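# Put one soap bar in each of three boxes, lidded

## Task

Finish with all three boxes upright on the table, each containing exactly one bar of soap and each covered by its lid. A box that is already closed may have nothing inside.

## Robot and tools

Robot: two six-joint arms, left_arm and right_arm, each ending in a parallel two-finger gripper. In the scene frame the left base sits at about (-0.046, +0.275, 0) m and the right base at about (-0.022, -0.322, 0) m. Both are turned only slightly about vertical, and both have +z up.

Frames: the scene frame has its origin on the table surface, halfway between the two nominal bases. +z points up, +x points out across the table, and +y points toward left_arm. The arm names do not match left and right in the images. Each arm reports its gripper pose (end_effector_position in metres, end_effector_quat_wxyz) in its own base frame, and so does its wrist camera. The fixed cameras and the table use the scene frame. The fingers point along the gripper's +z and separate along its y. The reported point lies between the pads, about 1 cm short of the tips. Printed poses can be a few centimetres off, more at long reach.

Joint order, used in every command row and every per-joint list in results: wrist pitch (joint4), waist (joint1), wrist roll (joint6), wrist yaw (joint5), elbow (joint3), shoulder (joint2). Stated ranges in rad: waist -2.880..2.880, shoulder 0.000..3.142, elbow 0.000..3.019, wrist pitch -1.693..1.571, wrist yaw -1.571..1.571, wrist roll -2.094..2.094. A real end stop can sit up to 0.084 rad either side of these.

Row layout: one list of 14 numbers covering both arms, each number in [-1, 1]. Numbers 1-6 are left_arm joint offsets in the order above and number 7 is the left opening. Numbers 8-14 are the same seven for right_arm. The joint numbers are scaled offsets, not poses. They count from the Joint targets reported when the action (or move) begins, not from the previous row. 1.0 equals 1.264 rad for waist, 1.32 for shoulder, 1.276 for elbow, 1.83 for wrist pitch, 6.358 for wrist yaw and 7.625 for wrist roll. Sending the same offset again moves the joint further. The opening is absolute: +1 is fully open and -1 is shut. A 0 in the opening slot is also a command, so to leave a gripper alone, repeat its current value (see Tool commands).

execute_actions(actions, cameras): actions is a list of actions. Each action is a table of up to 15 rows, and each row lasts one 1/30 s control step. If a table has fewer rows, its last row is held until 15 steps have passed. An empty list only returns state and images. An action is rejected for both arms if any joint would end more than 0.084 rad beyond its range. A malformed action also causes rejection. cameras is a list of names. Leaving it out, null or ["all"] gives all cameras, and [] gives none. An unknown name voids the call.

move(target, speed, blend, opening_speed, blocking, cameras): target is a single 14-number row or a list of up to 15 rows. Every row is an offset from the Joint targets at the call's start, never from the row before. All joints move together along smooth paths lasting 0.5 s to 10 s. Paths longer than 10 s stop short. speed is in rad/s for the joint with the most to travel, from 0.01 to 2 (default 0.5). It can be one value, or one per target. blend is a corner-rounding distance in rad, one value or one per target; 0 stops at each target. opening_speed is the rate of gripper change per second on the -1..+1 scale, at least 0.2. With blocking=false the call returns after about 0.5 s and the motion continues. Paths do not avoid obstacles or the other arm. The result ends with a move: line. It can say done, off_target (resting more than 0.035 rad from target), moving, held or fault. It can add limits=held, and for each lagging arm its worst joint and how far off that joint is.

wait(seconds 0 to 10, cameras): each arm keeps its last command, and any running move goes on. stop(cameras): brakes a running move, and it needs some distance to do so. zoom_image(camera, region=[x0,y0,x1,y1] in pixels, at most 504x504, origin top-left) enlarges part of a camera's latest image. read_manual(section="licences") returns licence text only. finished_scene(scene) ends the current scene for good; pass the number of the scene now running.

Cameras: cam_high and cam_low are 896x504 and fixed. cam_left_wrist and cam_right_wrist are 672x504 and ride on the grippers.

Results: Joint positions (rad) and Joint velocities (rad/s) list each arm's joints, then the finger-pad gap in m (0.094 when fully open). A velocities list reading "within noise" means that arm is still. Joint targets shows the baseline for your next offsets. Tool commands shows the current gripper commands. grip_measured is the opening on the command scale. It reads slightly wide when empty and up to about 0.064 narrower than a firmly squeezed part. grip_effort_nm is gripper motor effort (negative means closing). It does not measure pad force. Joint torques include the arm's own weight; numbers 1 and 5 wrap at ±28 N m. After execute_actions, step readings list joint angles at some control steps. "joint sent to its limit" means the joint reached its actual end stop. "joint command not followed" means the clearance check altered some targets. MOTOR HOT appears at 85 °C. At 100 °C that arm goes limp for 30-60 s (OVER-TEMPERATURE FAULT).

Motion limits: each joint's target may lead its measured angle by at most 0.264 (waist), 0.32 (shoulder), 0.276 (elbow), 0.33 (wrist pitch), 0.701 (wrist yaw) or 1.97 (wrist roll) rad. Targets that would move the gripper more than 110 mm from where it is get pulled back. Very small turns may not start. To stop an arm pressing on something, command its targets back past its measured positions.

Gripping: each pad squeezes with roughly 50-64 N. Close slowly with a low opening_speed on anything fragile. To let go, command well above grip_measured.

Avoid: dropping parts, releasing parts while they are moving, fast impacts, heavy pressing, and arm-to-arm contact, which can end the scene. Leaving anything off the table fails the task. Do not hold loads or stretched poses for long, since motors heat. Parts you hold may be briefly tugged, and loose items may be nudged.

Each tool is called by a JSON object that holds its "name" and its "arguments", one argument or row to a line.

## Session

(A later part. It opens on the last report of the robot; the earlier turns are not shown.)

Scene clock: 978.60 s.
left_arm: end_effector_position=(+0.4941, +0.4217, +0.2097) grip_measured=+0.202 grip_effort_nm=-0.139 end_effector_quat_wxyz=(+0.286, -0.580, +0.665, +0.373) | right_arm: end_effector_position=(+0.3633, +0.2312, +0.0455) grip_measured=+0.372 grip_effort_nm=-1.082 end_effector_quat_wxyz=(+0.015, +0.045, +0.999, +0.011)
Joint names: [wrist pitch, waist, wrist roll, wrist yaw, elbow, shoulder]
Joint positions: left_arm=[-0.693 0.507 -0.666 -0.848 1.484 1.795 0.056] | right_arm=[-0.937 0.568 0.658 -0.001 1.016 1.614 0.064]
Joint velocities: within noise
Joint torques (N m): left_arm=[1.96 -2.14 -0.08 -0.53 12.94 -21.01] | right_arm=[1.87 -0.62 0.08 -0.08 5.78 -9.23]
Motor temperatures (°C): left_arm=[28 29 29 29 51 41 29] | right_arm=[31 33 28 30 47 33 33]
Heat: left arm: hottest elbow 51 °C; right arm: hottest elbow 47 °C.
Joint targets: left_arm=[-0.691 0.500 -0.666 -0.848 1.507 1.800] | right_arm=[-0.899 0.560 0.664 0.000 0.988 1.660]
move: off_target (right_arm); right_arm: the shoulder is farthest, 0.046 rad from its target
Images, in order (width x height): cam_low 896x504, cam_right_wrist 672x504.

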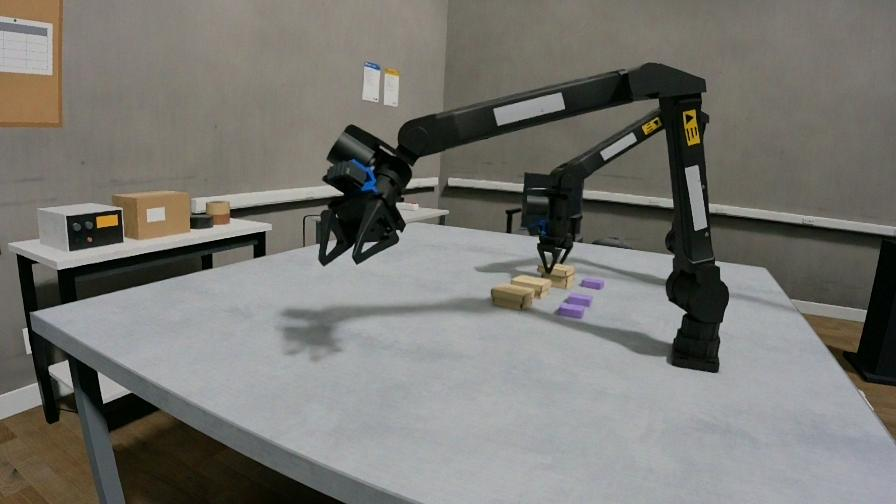

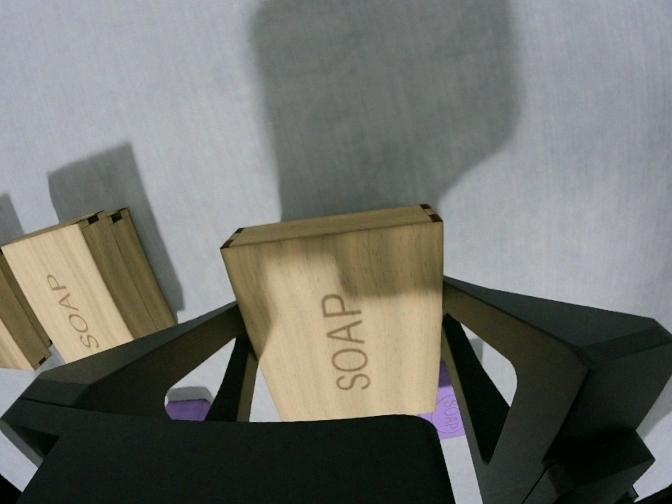

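{"name": "move", "arguments": {
  "target": [
    [0,0,0,0,0,0,0.2,-0.0966,0,0,0,0.1058,-0.0811,0.2],
    [0,0,0,0,0,0,0.2,-0.0541,0,0,0,0.0321,-0.0295,0.2]
  ],
  "speed": [0.25,0.08],
  "cameras": ["cam_low","cam_right_wrist"]
}}

{"name": "zoom_image", "arguments": {
  "camera": "cam_low",
  "region": [480, 230, 620, 320]
}}

{"name": "zoom_image", "arguments": {
  "camera": "cam_right_wrist",
  "region": [200, 170, 460, 290]
}}

Scene clock: 1012.30 s.
left_arm: end_effector_position=(+0.4941, +0.4217, +0.2097) grip_measured=+0.202 grip_effort_nm=-0.129 end_effector_quat_wxyz=(+0.286, -0.580, +0.665, +0.373) | right_arm: end_effector_position=(+0.3592, +0.2285, +0.0583) grip_measured=+0.372 grip_effort_nm=-1.072 end_effector_quat_wxyz=(+0.002, +0.045, +0.999, +0.001)
Joint names: [wrist pitch, waist, wrist roll, wrist yaw, elbow, shoulder]
Joint positions: left_arm=[-0.693 0.507 -0.666 -0.848 1.484 1.795 0.056] | right_arm=[-1.007 0.568 0.658 0 1.041 1.601 0.064]
Joint velocities: within noise
Joint torques (N m): left_arm=[1.98 -2.14 -0.08 -0.53 12.94 -21.07] | right_arm=[0.59 -0.62 0.07 -0.12 7.27 -11.46]
Motor temperatures (°C): left_arm=[27 29 29 29 51 41 29] | right_arm=[31 33 28 30 43 32 33]
Heat: left arm: hottest elbow 51 °C; right arm: hottest elbow 43 °C.
Joint targets: left_arm=[-0.691 0.500 -0.666 -0.848 1.507 1.800] | right_arm=[-0.998 0.560 0.664 0.000 1.029 1.621]
move: done
Images, in order (width x height): cam_low 896x504, cam_right_wrist 672x504.

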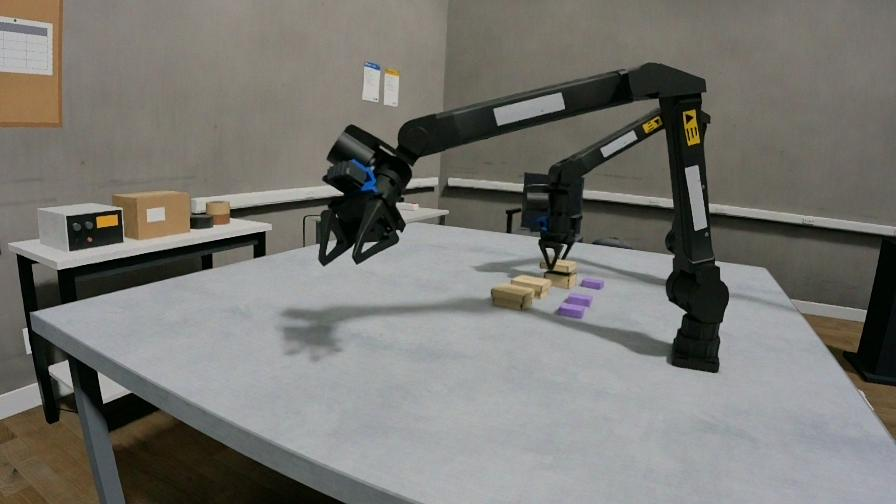

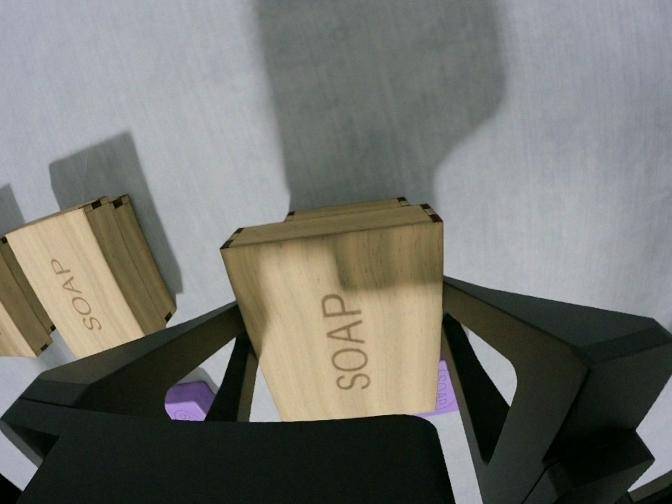

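Scaled by 3.600 from the camera's 896x504 image, which has a finer 1280x720 frame.

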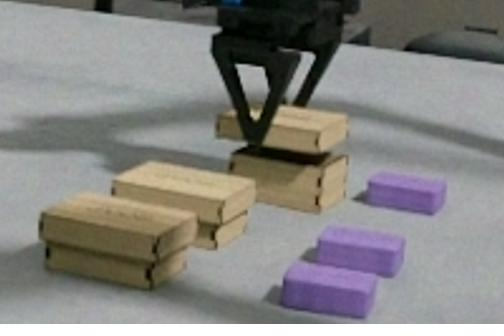

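Scaled by 1.938 from the camera's 672x504 image, which has a finer 960x720 frame.

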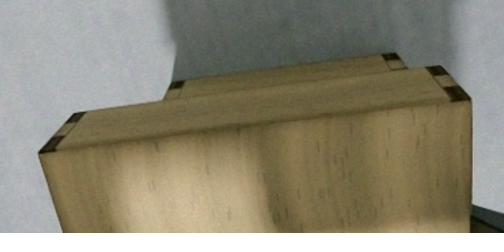

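{"name": "move", "arguments": {
  "target": [
    [0,0,0,0,0,0,0.2,-0.0333,-0.0055,0,0,0.0533,-0.0576,0.2],
    [0,0,0,0,0,0,0.2,-0.0022,-0.0055,0,0,-0.0129,-0.0136,0.2]
  ],
  "speed": [0.25,0.08],
  "cameras": ["cam_low","cam_right_wrist"]
}}

{"name": "zoom_image", "arguments": {
  "camera": "cam_low",
  "region": [480, 230, 620, 320]
}}

{"name": "zoom_image", "arguments": {
  "camera": "cam_right_wrist",
  "region": [200, 170, 460, 290]
}}

Scene clock: 1081.67 s.
left_arm: end_effector_position=(+0.4941, +0.4217, +0.2097) grip_measured=+0.202 grip_effort_nm=-0.129 end_effector_quat_wxyz=(+0.286, -0.580, +0.665, +0.373) | right_arm: end_effector_position=(+0.3547, +0.2221, +0.0601) grip_measured=+0.372 grip_effort_nm=-1.077 end_effector_quat_wxyz=(+0.000, +0.049, +0.999, +0.000)
Joint names: [wrist pitch, waist, wrist roll, wrist yaw, elbow, shoulder]
Joint positions: left_arm=[-0.693 0.507 -0.666 -0.848 1.484 1.795 0.056] | right_arm=[-1.011 0.56 0.658 0 1.024 1.583 0.064]
Joint velocities: within noise
Joint torques (N m): left_arm=[1.98 -2.14 -0.08 -0.53 12.94 -21.07] | right_arm=[0.47 -0.62 0.07 -0.12 7.28 -10.81]
Motor temperatures (°C): left_arm=[27 29 29 29 51 41 29] | right_arm=[31 33 28 30 42 33 33]
Heat: left arm: hottest elbow 51 °C; right arm: hottest elbow 42 °C.
Joint targets: left_arm=[-0.691 0.500 -0.666 -0.848 1.507 1.800] | right_arm=[-1.002 0.553 0.664 0.000 1.012 1.603]
move: done
Images, in order (width x height): cam_low 896x504, cam_right_wrist 672x504.

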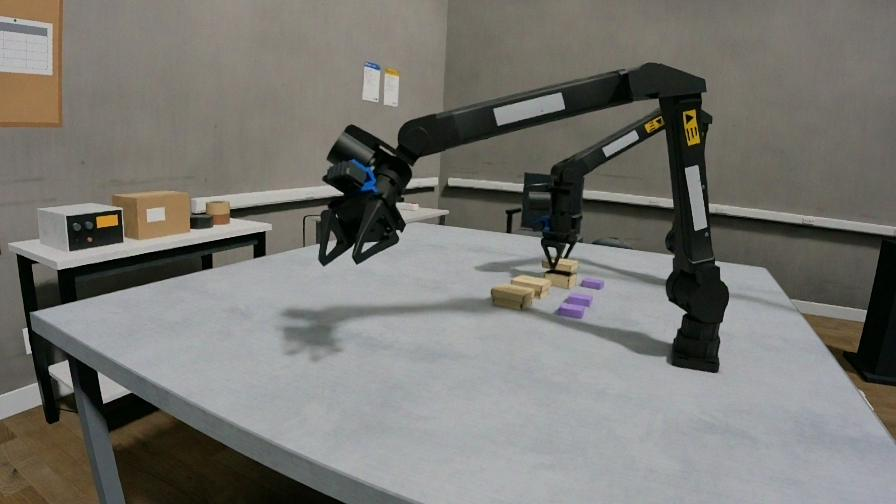

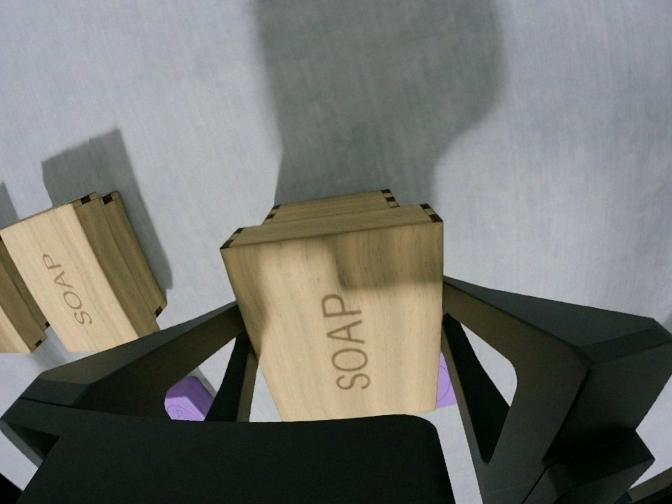

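Scaled by 3.600 from the camera's 896x504 image, which has a finer 1280x720 frame.

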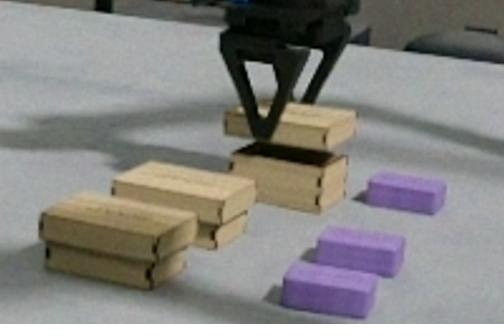

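Scaled by 1.938 from the camera's 672x504 image, which has a finer 960x720 frame.

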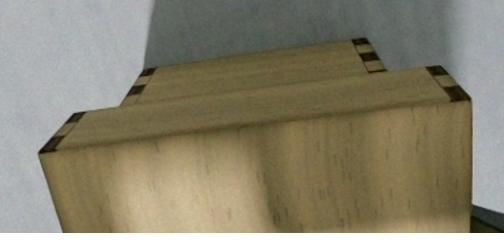

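{"name": "move", "arguments": {
  "target": [
    [0,0,0,0,0,0,0.2,-0.0311,0.019,0,0,0.0666,-0.0439,0.2],
    [0,0,0,0,0,0,0.2,0.0093,0.019,0,0,-0.0094,0.0038,0.2]
  ],
  "speed": [0.25,0.08],
  "cameras": ["cam_low","cam_right_wrist"]
}}

{"name": "zoom_image", "arguments": {
  "camera": "cam_low",
  "region": [480, 230, 620, 320]
}}

{"name": "zoom_image", "arguments": {
  "camera": "cam_right_wrist",
  "region": [200, 170, 460, 290]
}}

Scene clock: 1122.43 s.
left_arm: end_effector_position=(+0.4941, +0.4217, +0.2097) grip_measured=+0.202 grip_effort_nm=-0.134 end_effector_quat_wxyz=(+0.286, -0.580, +0.665, +0.373) | right_arm: end_effector_position=(+0.3513, +0.2242, +0.0540) grip_measured=+0.372 grip_effort_nm=-1.077 end_effector_quat_wxyz=(+0.000, +0.044, +0.999, +0.000)
Joint names: [wrist pitch, waist, wrist roll, wrist yaw, elbow, shoulder]
Joint positions: left_arm=[-0.693 0.507 -0.666 -0.848 1.484 1.795 0.056] | right_arm=[-0.994 0.569 0.658 0 1.012 1.588 0.064]
Joint velocities: within noise
Joint torques (N m): left_arm=[1.98 -2.14 -0.08 -0.52 12.93 -21.07] | right_arm=[0.77 0.85 0.07 -0.11 7.19 -11.22]
Motor temperatures (°C): left_arm=[27 29 29 29 52 41 29] | right_arm=[31 33 28 30 42 33 33]
Heat: left arm: hottest elbow 52 °C; right arm: hottest elbow 42 °C.
Joint targets: left_arm=[-0.691 0.500 -0.666 -0.848 1.507 1.800] | right_arm=[-0.985 0.577 0.664 0.000 1.000 1.608]
move: done
Images, in order (width x height): cam_low 896x504, cam_right_wrist 672x504.

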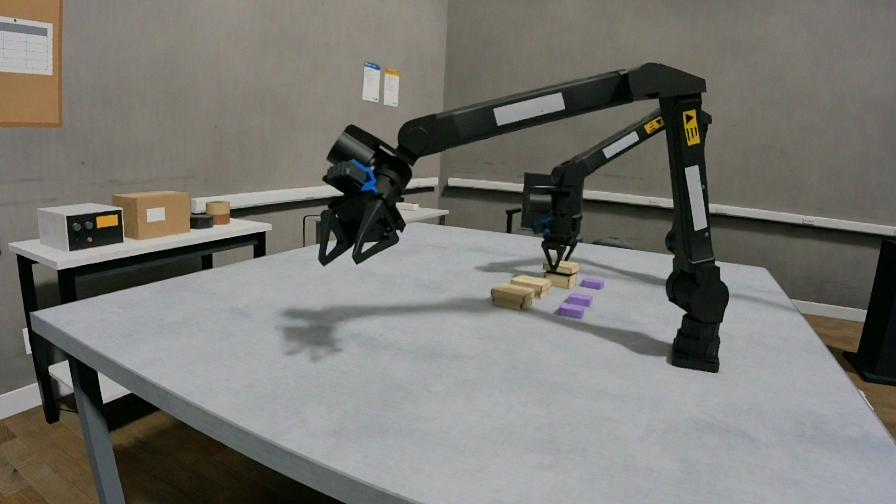

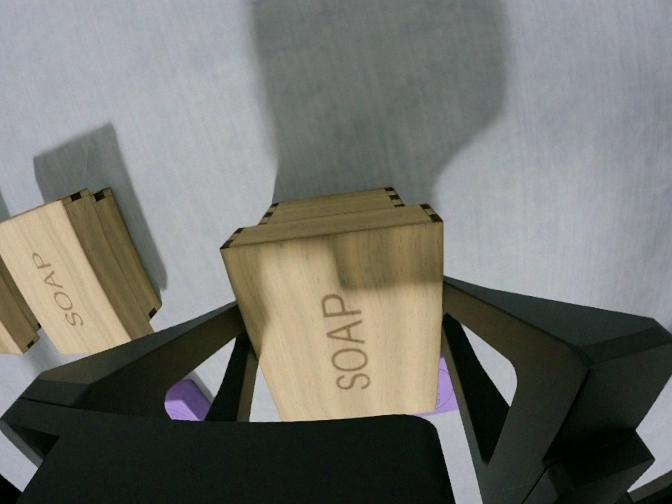

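Scaled by 3.600 from the camera's 896x504 image, which has a finer 1280x720 frame.

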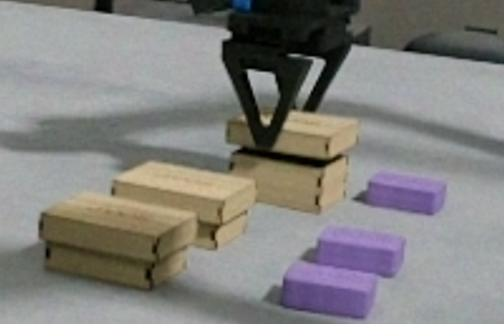

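Scaled by 1.938 from the camera's 672x504 image, which has a finer 960x720 frame.

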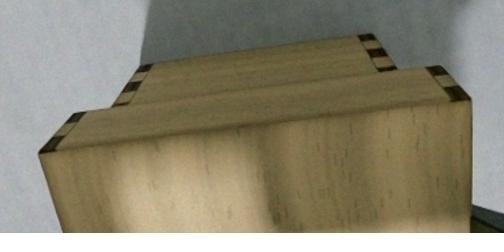

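{"name": "move", "arguments": {
  "target": [0,0,0,0,0,0,0.2,0,0.0045,0,0,0,0,0.2],
  "cameras": ["cam_high","cam_right_wrist"]
}}

{"name": "zoom_image", "arguments": {
  "camera": "cam_right_wrist",
  "region": [250, 170, 420, 240]
}}

{"name": "zoom_image", "arguments": {
  "camera": "cam_high",
  "region": [360, 220, 440, 290]
}}

Scene clock: 1146.27 s.
left_arm: end_effector_position=(+0.4941, +0.4217, +0.2097) grip_measured=+0.202 grip_effort_nm=-0.125 end_effector_quat_wxyz=(+0.286, -0.580, +0.665, +0.373) | right_arm: end_effector_position=(+0.3504, +0.2263, +0.0541) grip_measured=+0.372 grip_effort_nm=-1.072 end_effector_quat_wxyz=(+0.000, +0.042, +0.999, +0.000)
Joint names: [wrist pitch, waist, wrist roll, wrist yaw, elbow, shoulder]
Joint positions: left_arm=[-0.693 0.507 -0.666 -0.848 1.484 1.795 0.056] | right_arm=[-0.994 0.574 0.658 0 1.013 1.588 0.064]
Joint velocities: within noise
Joint torques (N m): left_arm=[1.96 -2.2 -0.09 -0.53 12.94 -21.07] | right_arm=[0.7 0.73 0.07 -0.12 7.19 -10.99]
Motor temperatures (°C): left_arm=[27 29 29 29 52 41 29] | right_arm=[30 33 28 30 42 33 33]
Heat: left arm: hottest elbow 52 °C; right arm: hottest elbow 42 °C.
Joint targets: left_arm=[-0.691 0.500 -0.666 -0.848 1.507 1.800] | right_arm=[-0.985 0.582 0.664 0.000 1.000 1.608]
move: done
Images, in order (width x height): cam_high 896x504, cam_right_wrist 672x504.

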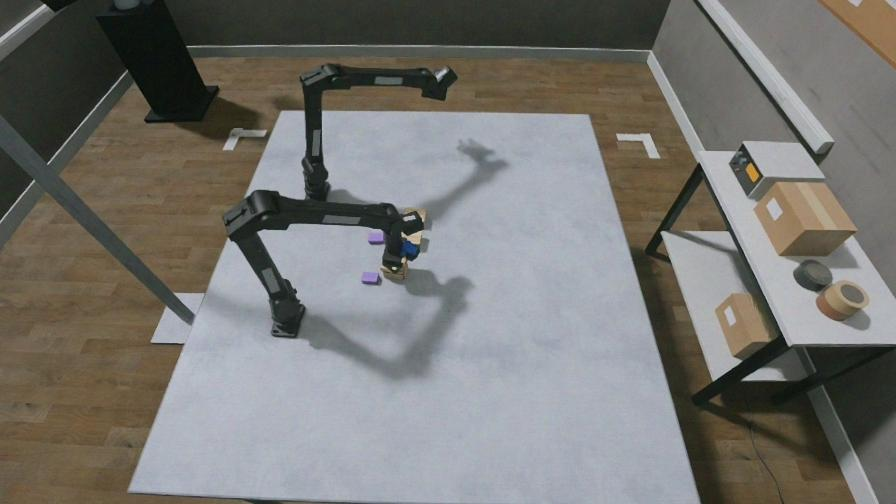

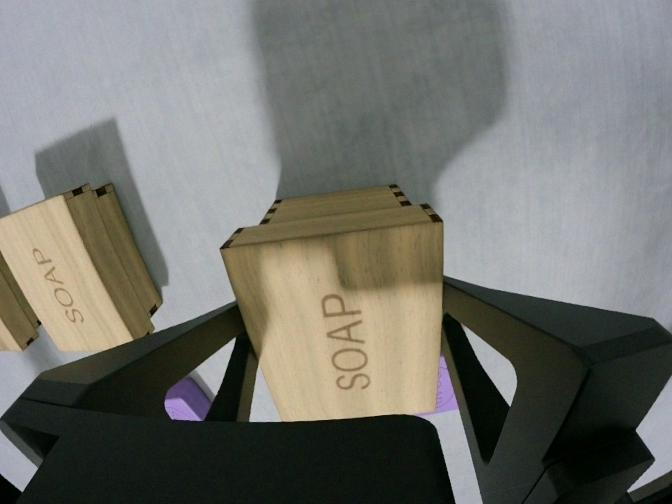

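Scaled by 2.965 from the camera's 672x504 image, which has a finer 960x720 frame.

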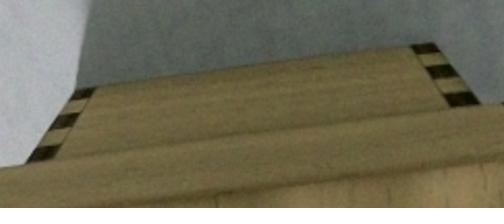

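Scaled by 6.300 from the camera's 896x504 image, which has a finer 1280x720 frame.

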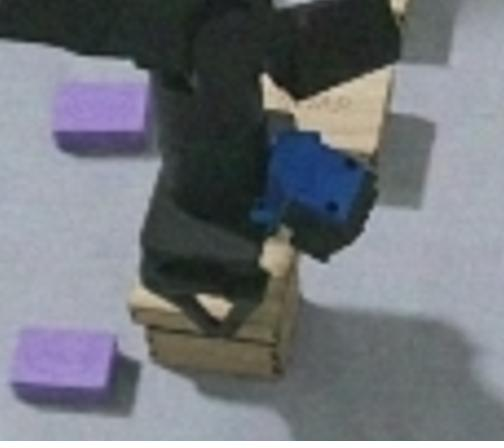

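{"name": "move", "arguments": {
  "target": [0,0,0,0,0,0,0.2,0.0448,0,0,0,-0.0259,0.0364,0.2],
  "speed": 0.08,
  "cameras": ["cam_low","cam_right_wrist"]
}}

{"name": "zoom_image", "arguments": {
  "camera": "cam_low",
  "region": [480, 230, 620, 320]
}}

{"name": "zoom_image", "arguments": {
  "camera": "cam_right_wrist",
  "region": [200, 170, 460, 290]
}}

Scene clock: 1163.00 s.
left_arm: end_effector_position=(+0.4941, +0.4217, +0.2097) grip_measured=+0.202 grip_effort_nm=-0.139 end_effector_quat_wxyz=(+0.286, -0.580, +0.665, +0.373) | right_arm: end_effector_position=(+0.3534, +0.2276, +0.0445) grip_measured=+0.372 grip_effort_nm=-1.072 end_effector_quat_wxyz=(+0.008, +0.044, +0.999, +0.003)
Joint names: [wrist pitch, waist, wrist roll, wrist yaw, elbow, shoulder]
Joint positions: left_arm=[-0.693 0.507 -0.666 -0.848 1.484 1.795 0.056] | right_arm=[-0.951 0.576 0.664 0.005 0.999 1.602 0.064]
Joint velocities: within noise
Joint torques (N m): left_arm=[1.98 -2.2 -0.09 -0.53 12.92 -21.01] | right_arm=[2.1 0.73 0.01 -0.41 5.41 -8.29]
Motor temperatures (°C): left_arm=[27 29 29 29 52 41 29] | right_arm=[30 33 28 30 42 33 33]
Heat: left arm: hottest elbow 52 °C; right arm: hottest elbow 42 °C.
Joint targets: left_arm=[-0.691 0.500 -0.666 -0.848 1.507 1.800] | right_arm=[-0.903 0.583 0.664 0.000 0.967 1.656]
move: off_target (right_arm); right_arm: the shoulder is farthest, 0.054 rad from its target
Images, in order (width x height): cam_low 896x504, cam_right_wrist 672x504.

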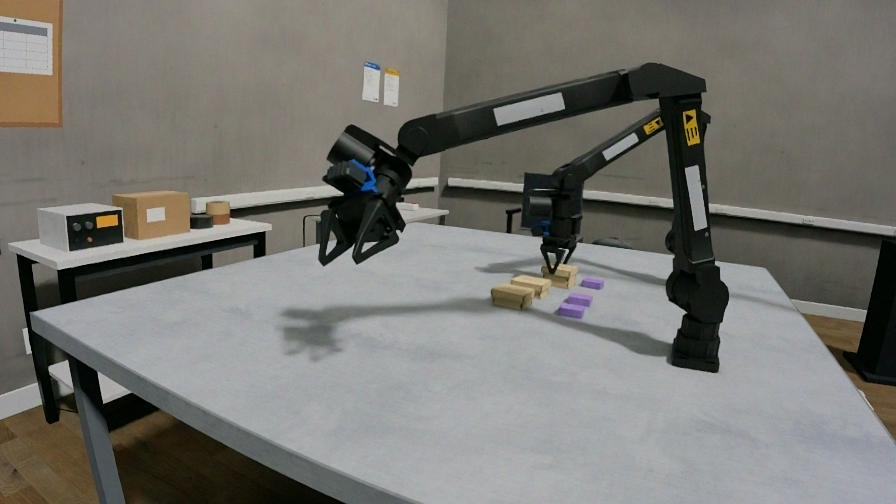

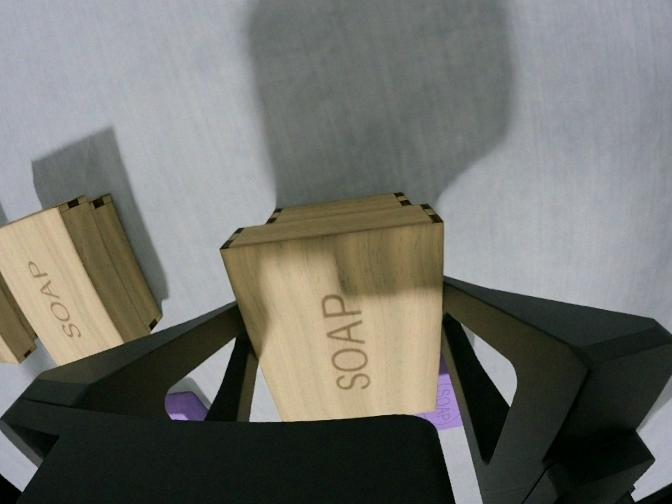

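Scaled by 3.600 from the camera's 896x504 image, which has a finer 1280x720 frame.

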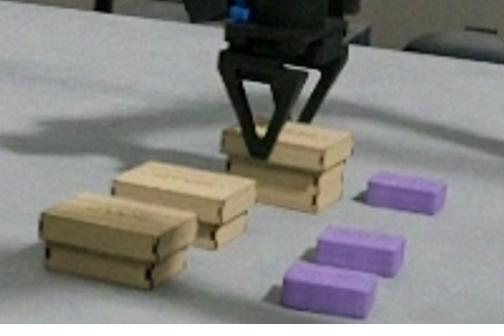

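Scaled by 1.938 from the camera's 672x504 image, which has a finer 960x720 frame.

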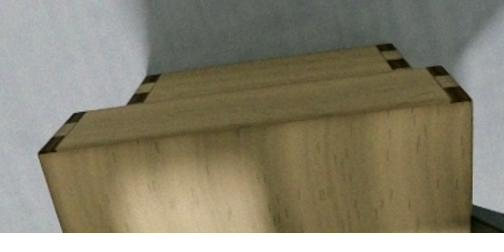

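{"name": "move", "arguments": {
  "target": [
    [0,0,0,0,0,0,0.2,-0.0366,0,0,0,0.0627,0,0.2],
    [0,0,0,0,0,0,0.2,-0.0852,-0.0166,0,0,0.1019,-0.0841,0.2],
    [0,0,0,0,0,0,0.2,-0.0456,-0.0166,0,0,0.0342,-0.0295,0.2]
  ],
  "speed": [0.2,0.2,0.08],
  "cameras": ["cam_low","cam_right_wrist"]
}}

{"name": "zoom_image", "arguments": {
  "camera": "cam_low",
  "region": [480, 230, 620, 320]
}}

{"name": "zoom_image", "arguments": {
  "camera": "cam_right_wrist",
  "region": [250, 170, 420, 240]
}}

Scene clock: 1204.23 s.
left_arm: end_effector_position=(+0.4941, +0.4217, +0.2097) grip_measured=+0.202 grip_effort_nm=-0.134 end_effector_quat_wxyz=(+0.286, -0.580, +0.665, +0.373) | right_arm: end_effector_position=(+0.3546, +0.2262, +0.0540) grip_measured=+0.372 grip_effort_nm=-1.072 end_effector_quat_wxyz=(+0.001, +0.047, +0.999, +0.000)
Joint names: [wrist pitch, waist, wrist roll, wrist yaw, elbow, shoulder]
Joint positions: left_arm=[-0.693 0.507 -0.666 -0.848 1.484 1.795 0.056] | right_arm=[-0.996 0.569 0.664 0.001 1.023 1.597 0.064]
Joint velocities: within noise
Joint torques (N m): left_arm=[1.98 -2.2 -0.08 -0.53 12.94 -21.01] | right_arm=[0.79 -0.62 0.02 -0.19 7.2 -11.05]
Motor temperatures (°C): left_arm=[27 29 29 29 52 41 29] | right_arm=[31 33 28 30 41 33 33]
Heat: left arm: hottest elbow 52 °C; right arm: hottest elbow 41 °C.
Joint targets: left_arm=[-0.691 0.500 -0.666 -0.848 1.507 1.800] | right_arm=[-0.987 0.562 0.664 0.000 1.010 1.617]
move: done
Images, in order (width x height): cam_low 896x504, cam_right_wrist 672x504.

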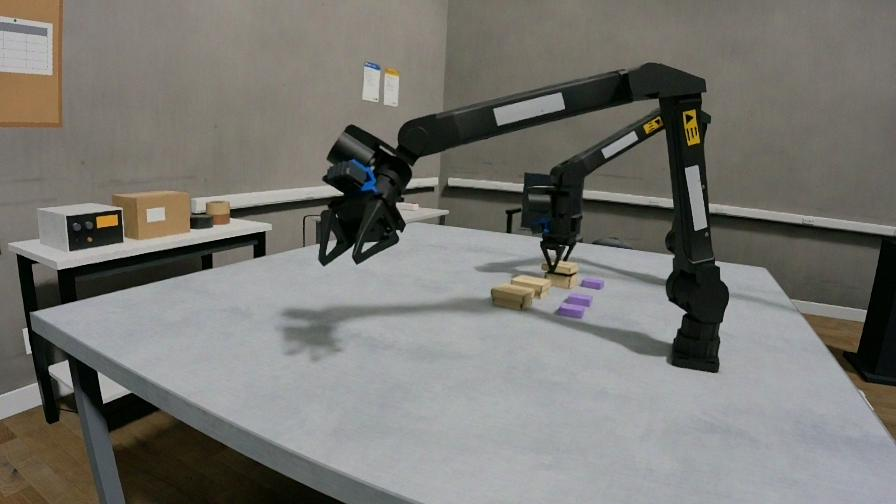

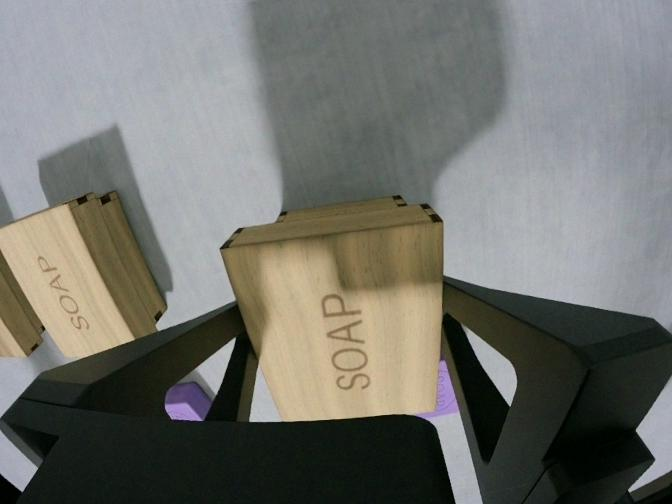

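Scaled by 3.600 from the camera's 896x504 image, which has a finer 1280x720 frame.

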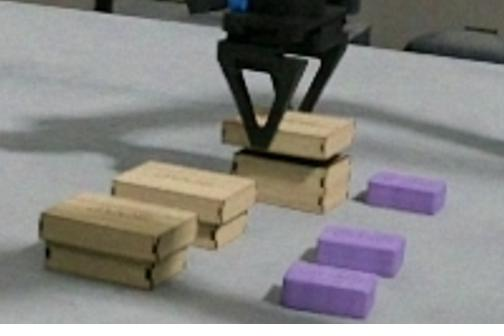

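Scaled by 2.965 from the camera's 672x504 image, which has a finer 960x720 frame.

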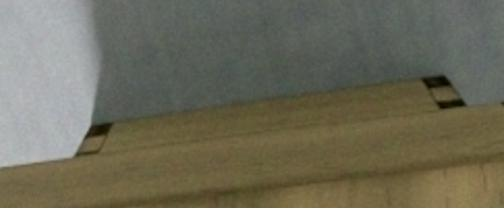

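{"name": "move", "arguments": {
  "target": [
    [0,0,0,0,0,0,0.2,-0.0393,0,0,0,0.0682,-0.0545,0.2],
    [0,0,0,0,0,0,0.2,0.0011,0,0,0,-0.0078,-0.0068,0.2],
    [0,0,0,0,0,0,0.2,0.0459,0,0,0,-0.0337,0.0295,0.2]
  ],
  "speed": [0.2,0.08,0.08],
  "blend": [0,0.02,0],
  "cameras": ["cam_low","cam_right_wrist"]
}}

{"name": "zoom_image", "arguments": {
  "camera": "cam_low",
  "region": [480, 230, 620, 320]
}}

{"name": "zoom_image", "arguments": {
  "camera": "cam_right_wrist",
  "region": [250, 170, 420, 240]
}}

Scene clock: 1232.03 s.
left_arm: end_effector_position=(+0.4941, +0.4217, +0.2097) grip_measured=+0.202 grip_effort_nm=-0.139 end_effector_quat_wxyz=(+0.286, -0.580, +0.665, +0.373) | right_arm: end_effector_position=(+0.3526, +0.2253, +0.0425) grip_measured=+0.372 grip_effort_nm=-1.077 end_effector_quat_wxyz=(+0.004, +0.047, +0.999, +0.006)
Joint names: [wrist pitch, waist, wrist roll, wrist yaw, elbow, shoulder]
Joint positions: left_arm=[-0.693 0.507 -0.666 -0.848 1.484 1.795 0.056] | right_arm=[-0.949 0.568 0.662 -0.004 0.994 1.603 0.064]
Joint velocities: within noise
Joint torques (N m): left_arm=[1.98 -2.2 -0.08 -0.53 12.93 -21.07] | right_arm=[2.18 -0.5 0.03 0.07 5.91 -8.47]
Motor temperatures (°C): left_arm=[27 29 29 29 52 41 29] | right_arm=[30 33 28 30 42 33 33]
Heat: left arm: hottest elbow 52 °C; right arm: hottest elbow 42 °C.
Joint targets: left_arm=[-0.691 0.500 -0.666 -0.848 1.507 1.800] | right_arm=[-0.903 0.561 0.664 0.000 0.968 1.656]
move: off_target (right_arm); right_arm: the shoulder is farthest, 0.053 rad from its target
Images, in order (width x height): cam_low 896x504, cam_right_wrist 672x504.

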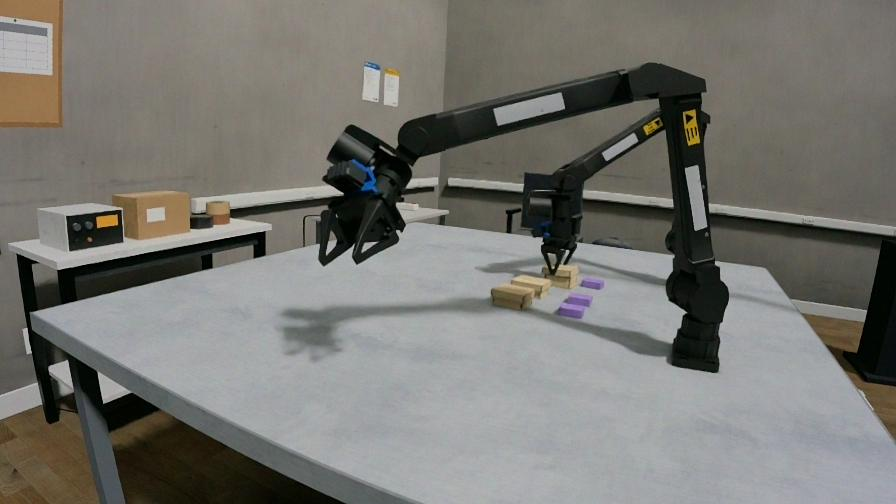

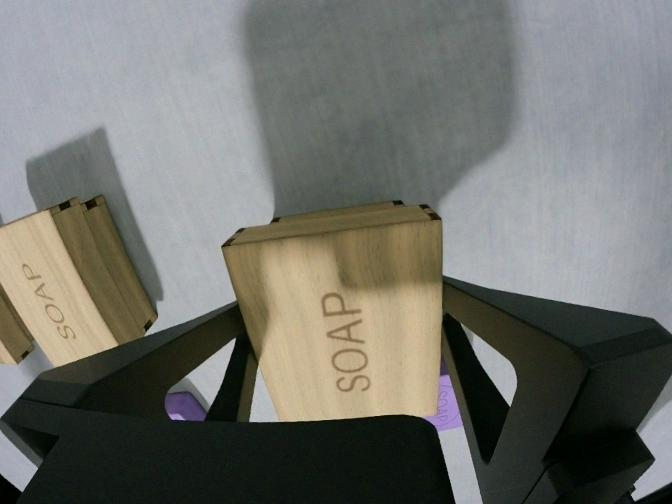

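Scaled by 3.600 from the camera's 896x504 image, which has a finer 1280x720 frame.

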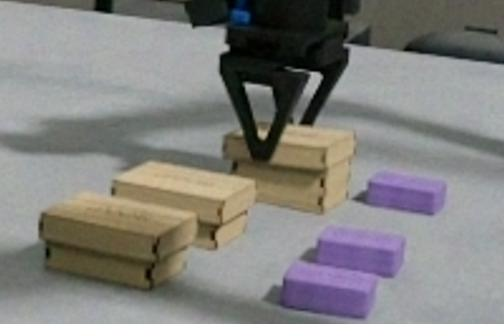

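Scaled by 2.965 from the camera's 672x504 image, which has a finer 960x720 frame.

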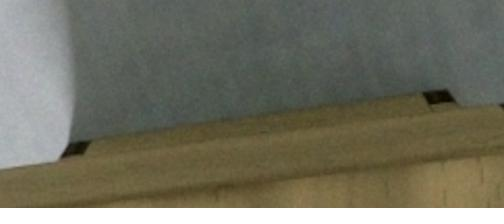

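{"name": "move", "arguments": {
  "target": [
    [0,0,0,0,0,0,0.2,-0.0366,0,0,0,0.0627,0,0.2],
    [0,0,0,0,0,0,0.2,-0.0852,0.015,0,0,0.1011,-0.0841,0.2],
    [0,0,0,0,0,0,0.2,-0.0443,0.015,0,0,0.0219,-0.0386,0.2],
    [0,0,0,0,0,0,0.2,0.0005,0.015,0,0,-0.0039,-0.0015,0.2]
  ],
  "speed": [0.2,0.2,0.08,0.08],
  "blend": [0,0,0.02,0],
  "cameras": ["cam_low","cam_right_wrist"]
}}

{"name": "zoom_image", "arguments": {
  "camera": "cam_low",
  "region": [480, 230, 620, 320]
}}

{"name": "zoom_image", "arguments": {
  "camera": "cam_right_wrist",
  "region": [250, 170, 420, 240]
}}

Scene clock: 1259.97 s.
left_arm: end_effector_position=(+0.4941, +0.4217, +0.2097) grip_measured=+0.202 grip_effort_nm=-0.134 end_effector_quat_wxyz=(+0.286, -0.580, +0.665, +0.373) | right_arm: end_effector_position=(+0.3510, +0.2256, +0.0447) grip_measured=+0.372 grip_effort_nm=-1.077 end_effector_quat_wxyz=(+0.005, +0.045, +0.999, +0.002)
Joint names: [wrist pitch, waist, wrist roll, wrist yaw, elbow, shoulder]
Joint positions: left_arm=[-0.693 0.507 -0.666 -0.848 1.484 1.795 0.056] | right_arm=[-0.957 0.573 0.663 0.002 0.995 1.598 0.064]
Joint velocities: within noise
Joint torques (N m): left_arm=[1.98 -2.2 -0.08 -0.53 12.93 -21.01] | right_arm=[2.62 0.67 0.02 -0.25 5.52 -8.06]
Motor temperatures (°C): left_arm=[27 29 29 29 52 41 29] | right_arm=[31 33 28 30 42 32 33]
Heat: left arm: hottest elbow 52 °C; right arm: hottest elbow 42 °C.
Joint targets: left_arm=[-0.691 0.500 -0.666 -0.848 1.507 1.800] | right_arm=[-0.902 0.580 0.664 0.000 0.963 1.654]
move: off_target (right_arm); right_arm: the shoulder is farthest, 0.056 rad from its target
Images, in order (width x height): cam_low 896x504, cam_right_wrist 672x504.

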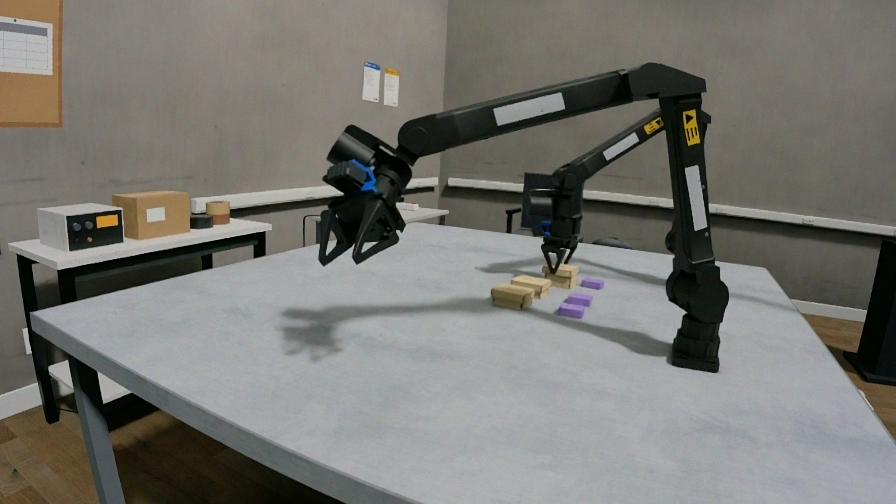

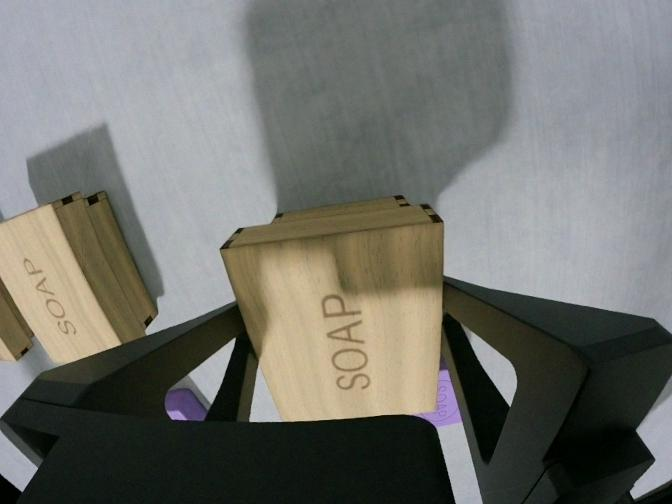

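Scaled by 3.600 from the camera's 896x504 image, which has a finer 1280x720 frame.

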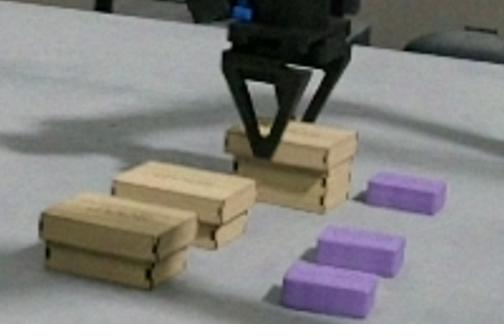

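Scaled by 2.965 from the camera's 672x504 image, which has a finer 960x720 frame.

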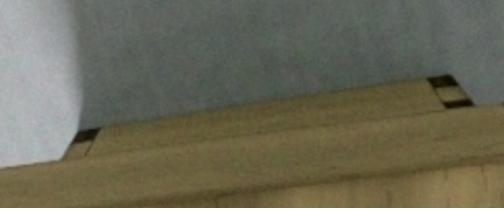

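{"name": "move", "arguments": {
  "target": [
    [0,0,0,0,0,0,0.2,-0.0366,0,0,0,0.0627,0,0.2],
    [0,0,0,0,0,0,0.2,-0.0858,0,-0.0034,0,0.105,-0.0826,0.2],
    [0,0,0,0,0,0,0.2,-0.0448,0,-0.0034,0,0.0239,-0.0383,0.2],
    [0,0,0,0,0,0,0.2,0,0,-0.0034,0,-0.002,-0.0011,0.2]
  ],
  "speed": [0.2,0.2,0.08,0.08],
  "blend": [0,0,0.02,0],
  "cameras": ["cam_low","cam_right_wrist"]
}}

{"name": "zoom_image", "arguments": {
  "camera": "cam_low",
  "region": [480, 230, 620, 320]
}}

{"name": "zoom_image", "arguments": {
  "camera": "cam_right_wrist",
  "region": [210, 170, 450, 270]
}}

Scene clock: 1298.27 s.
left_arm: end_effector_position=(+0.4941, +0.4217, +0.2097) grip_measured=+0.202 grip_effort_nm=-0.134 end_effector_quat_wxyz=(+0.286, -0.580, +0.665, +0.373) | right_arm: end_effector_position=(+0.3506, +0.2250, +0.0444) grip_measured=+0.372 grip_effort_nm=-1.072 end_effector_quat_wxyz=(+0.006, +0.038, +0.999, +0.001)
Joint names: [wrist pitch, waist, wrist roll, wrist yaw, elbow, shoulder]
Joint positions: left_arm=[-0.693 0.507 -0.666 -0.848 1.484 1.795 0.056] | right_arm=[-0.955 0.574 0.65 0.005 0.992 1.597 0.064]
Joint velocities: within noise
Joint torques (N m): left_arm=[1.96 -2.14 -0.08 -0.53 12.94 -21.01] | right_arm=[2.29 0.67 -0.09 -0.42 5.45 -8.12]
Motor temperatures (°C): left_arm=[27 29 29 29 53 41 29] | right_arm=[31 33 28 30 41 32 33]
Heat: left arm: hottest elbow 53 °C; right arm: hottest elbow 41 °C.
Joint targets: left_arm=[-0.691 0.500 -0.666 -0.848 1.507 1.800] | right_arm=[-0.902 0.581 0.638 -0.001 0.960 1.653]
move: off_target (right_arm); right_arm: the shoulder is farthest, 0.056 rad from its target
Images, in order (width x height): cam_low 896x504, cam_right_wrist 672x504.

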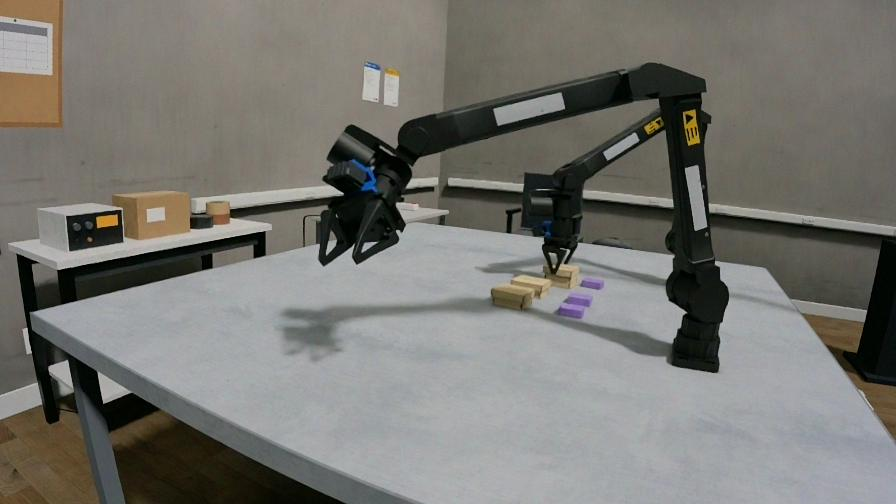

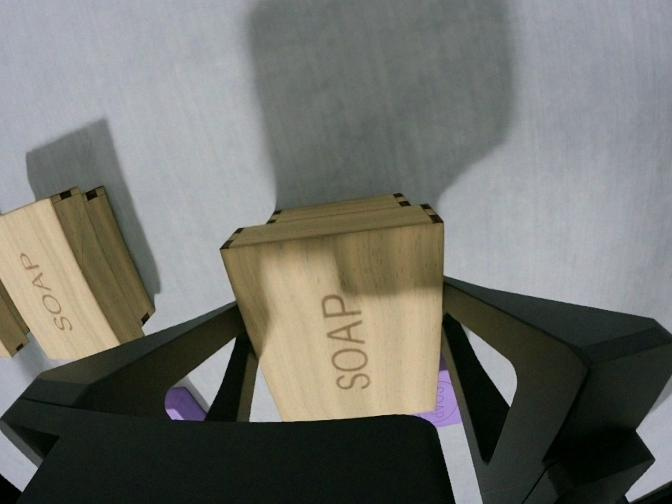

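Scaled by 3.600 from the camera's 896x504 image, which has a finer 1280x720 frame.

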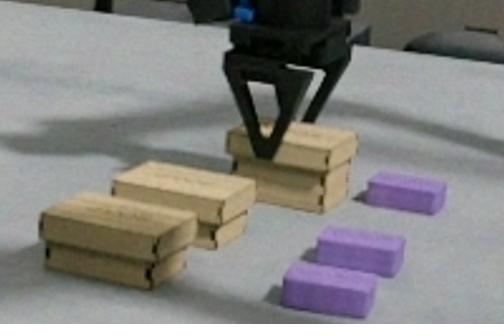

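Scaled by 2.100 from the camera's 672x504 image, which has a finer 960x720 frame.

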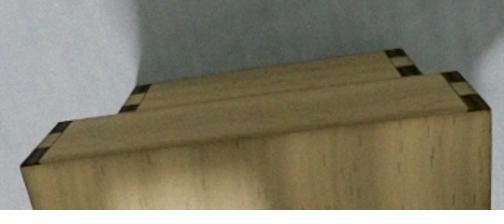

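{"name": "move", "arguments": {
  "target": [
    [0,0,0,0,0,0,0.2,-0.0366,0,0,0,0.0627,0,0.2],
    [0,0,0,0,0,0,0.2,-0.0858,0,0,0,0.1074,-0.0818,0.2],
    [0,0,0,0,0,0,0.2,-0.0443,0,0,0,0.0227,-0.0398,0.2],
    [0,0,0,0,0,0,0.2,0.0005,0,0,0,-0.0031,-0.0027,0.2]
  ],
  "speed": [0.2,0.2,0.08,0.08],
  "blend": [0,0,0.02,0],
  "cameras": ["cam_low","cam_right_wrist"]
}}

{"name": "zoom_image", "arguments": {
  "camera": "cam_low",
  "region": [480, 230, 620, 320]
}}

{"name": "zoom_image", "arguments": {
  "camera": "cam_right_wrist",
  "region": [210, 170, 450, 270]
}}

Scene clock: 1322.20 s.
left_arm: end_effector_position=(+0.4941, +0.4217, +0.2097) grip_measured=+0.202 grip_effort_nm=-0.134 end_effector_quat_wxyz=(+0.286, -0.580, +0.665, +0.373) | right_arm: end_effector_position=(+0.3486, +0.2244, +0.0443) grip_measured=+0.372 grip_effort_nm=-1.077 end_effector_quat_wxyz=(+0.005, +0.037, +0.999, +0.000)
Joint names: [wrist pitch, waist, wrist roll, wrist yaw, elbow, shoulder]
Joint positions: left_arm=[-0.693 0.507 -0.666 -0.848 1.484 1.795 0.056] | right_arm=[-0.957 0.575 0.649 0.005 0.988 1.594 0.064]
Joint velocities: within noise
Joint torques (N m): left_arm=[1.96 -2.2 -0.08 -0.53 12.94 -21.07] | right_arm=[2.48 0.5 -0.09 -0.38 5.37 -8.06]
Motor temperatures (°C): left_arm=[27 29 29 29 53 41 29] | right_arm=[31 33 28 30 41 32 33]
Heat: left arm: hottest elbow 53 °C; right arm: hottest elbow 41 °C.
Joint targets: left_arm=[-0.691 0.500 -0.666 -0.848 1.507 1.800] | right_arm=[-0.901 0.581 0.638 0.000 0.956 1.649]
move: off_target (right_arm); right_arm: the shoulder is farthest, 0.056 rad from its target
Images, in order (width x height): cam_low 896x504, cam_right_wrist 672x504.

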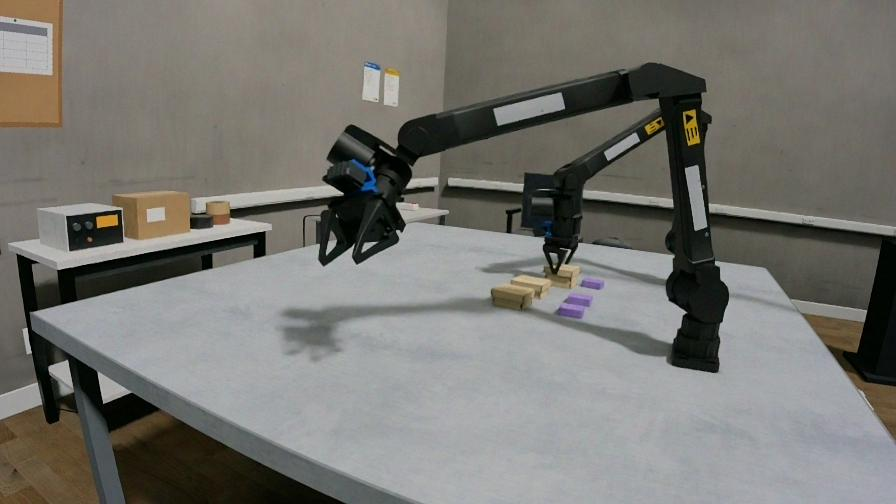

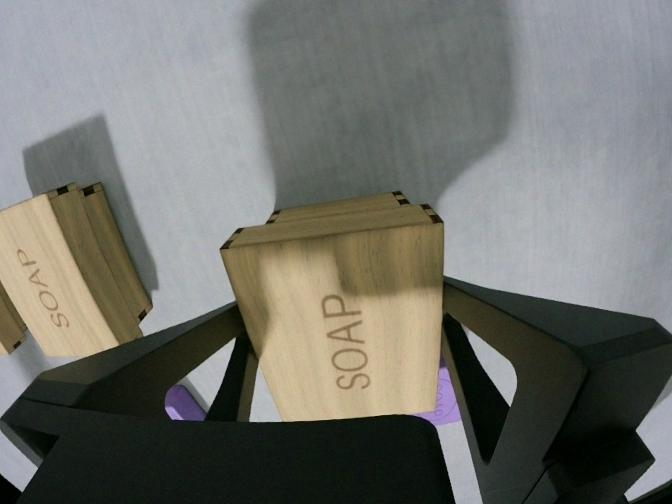

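Scaled by 3.600 from the camera's 896x504 image, which has a finer 1280x720 frame.

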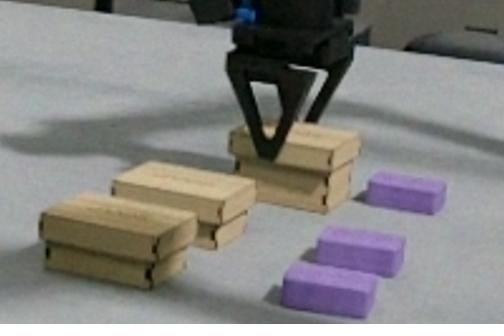

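Scaled by 2.100 from the camera's 672x504 image, which has a finer 960x720 frame.

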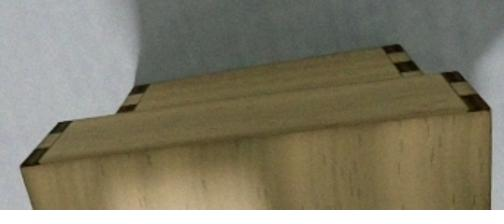

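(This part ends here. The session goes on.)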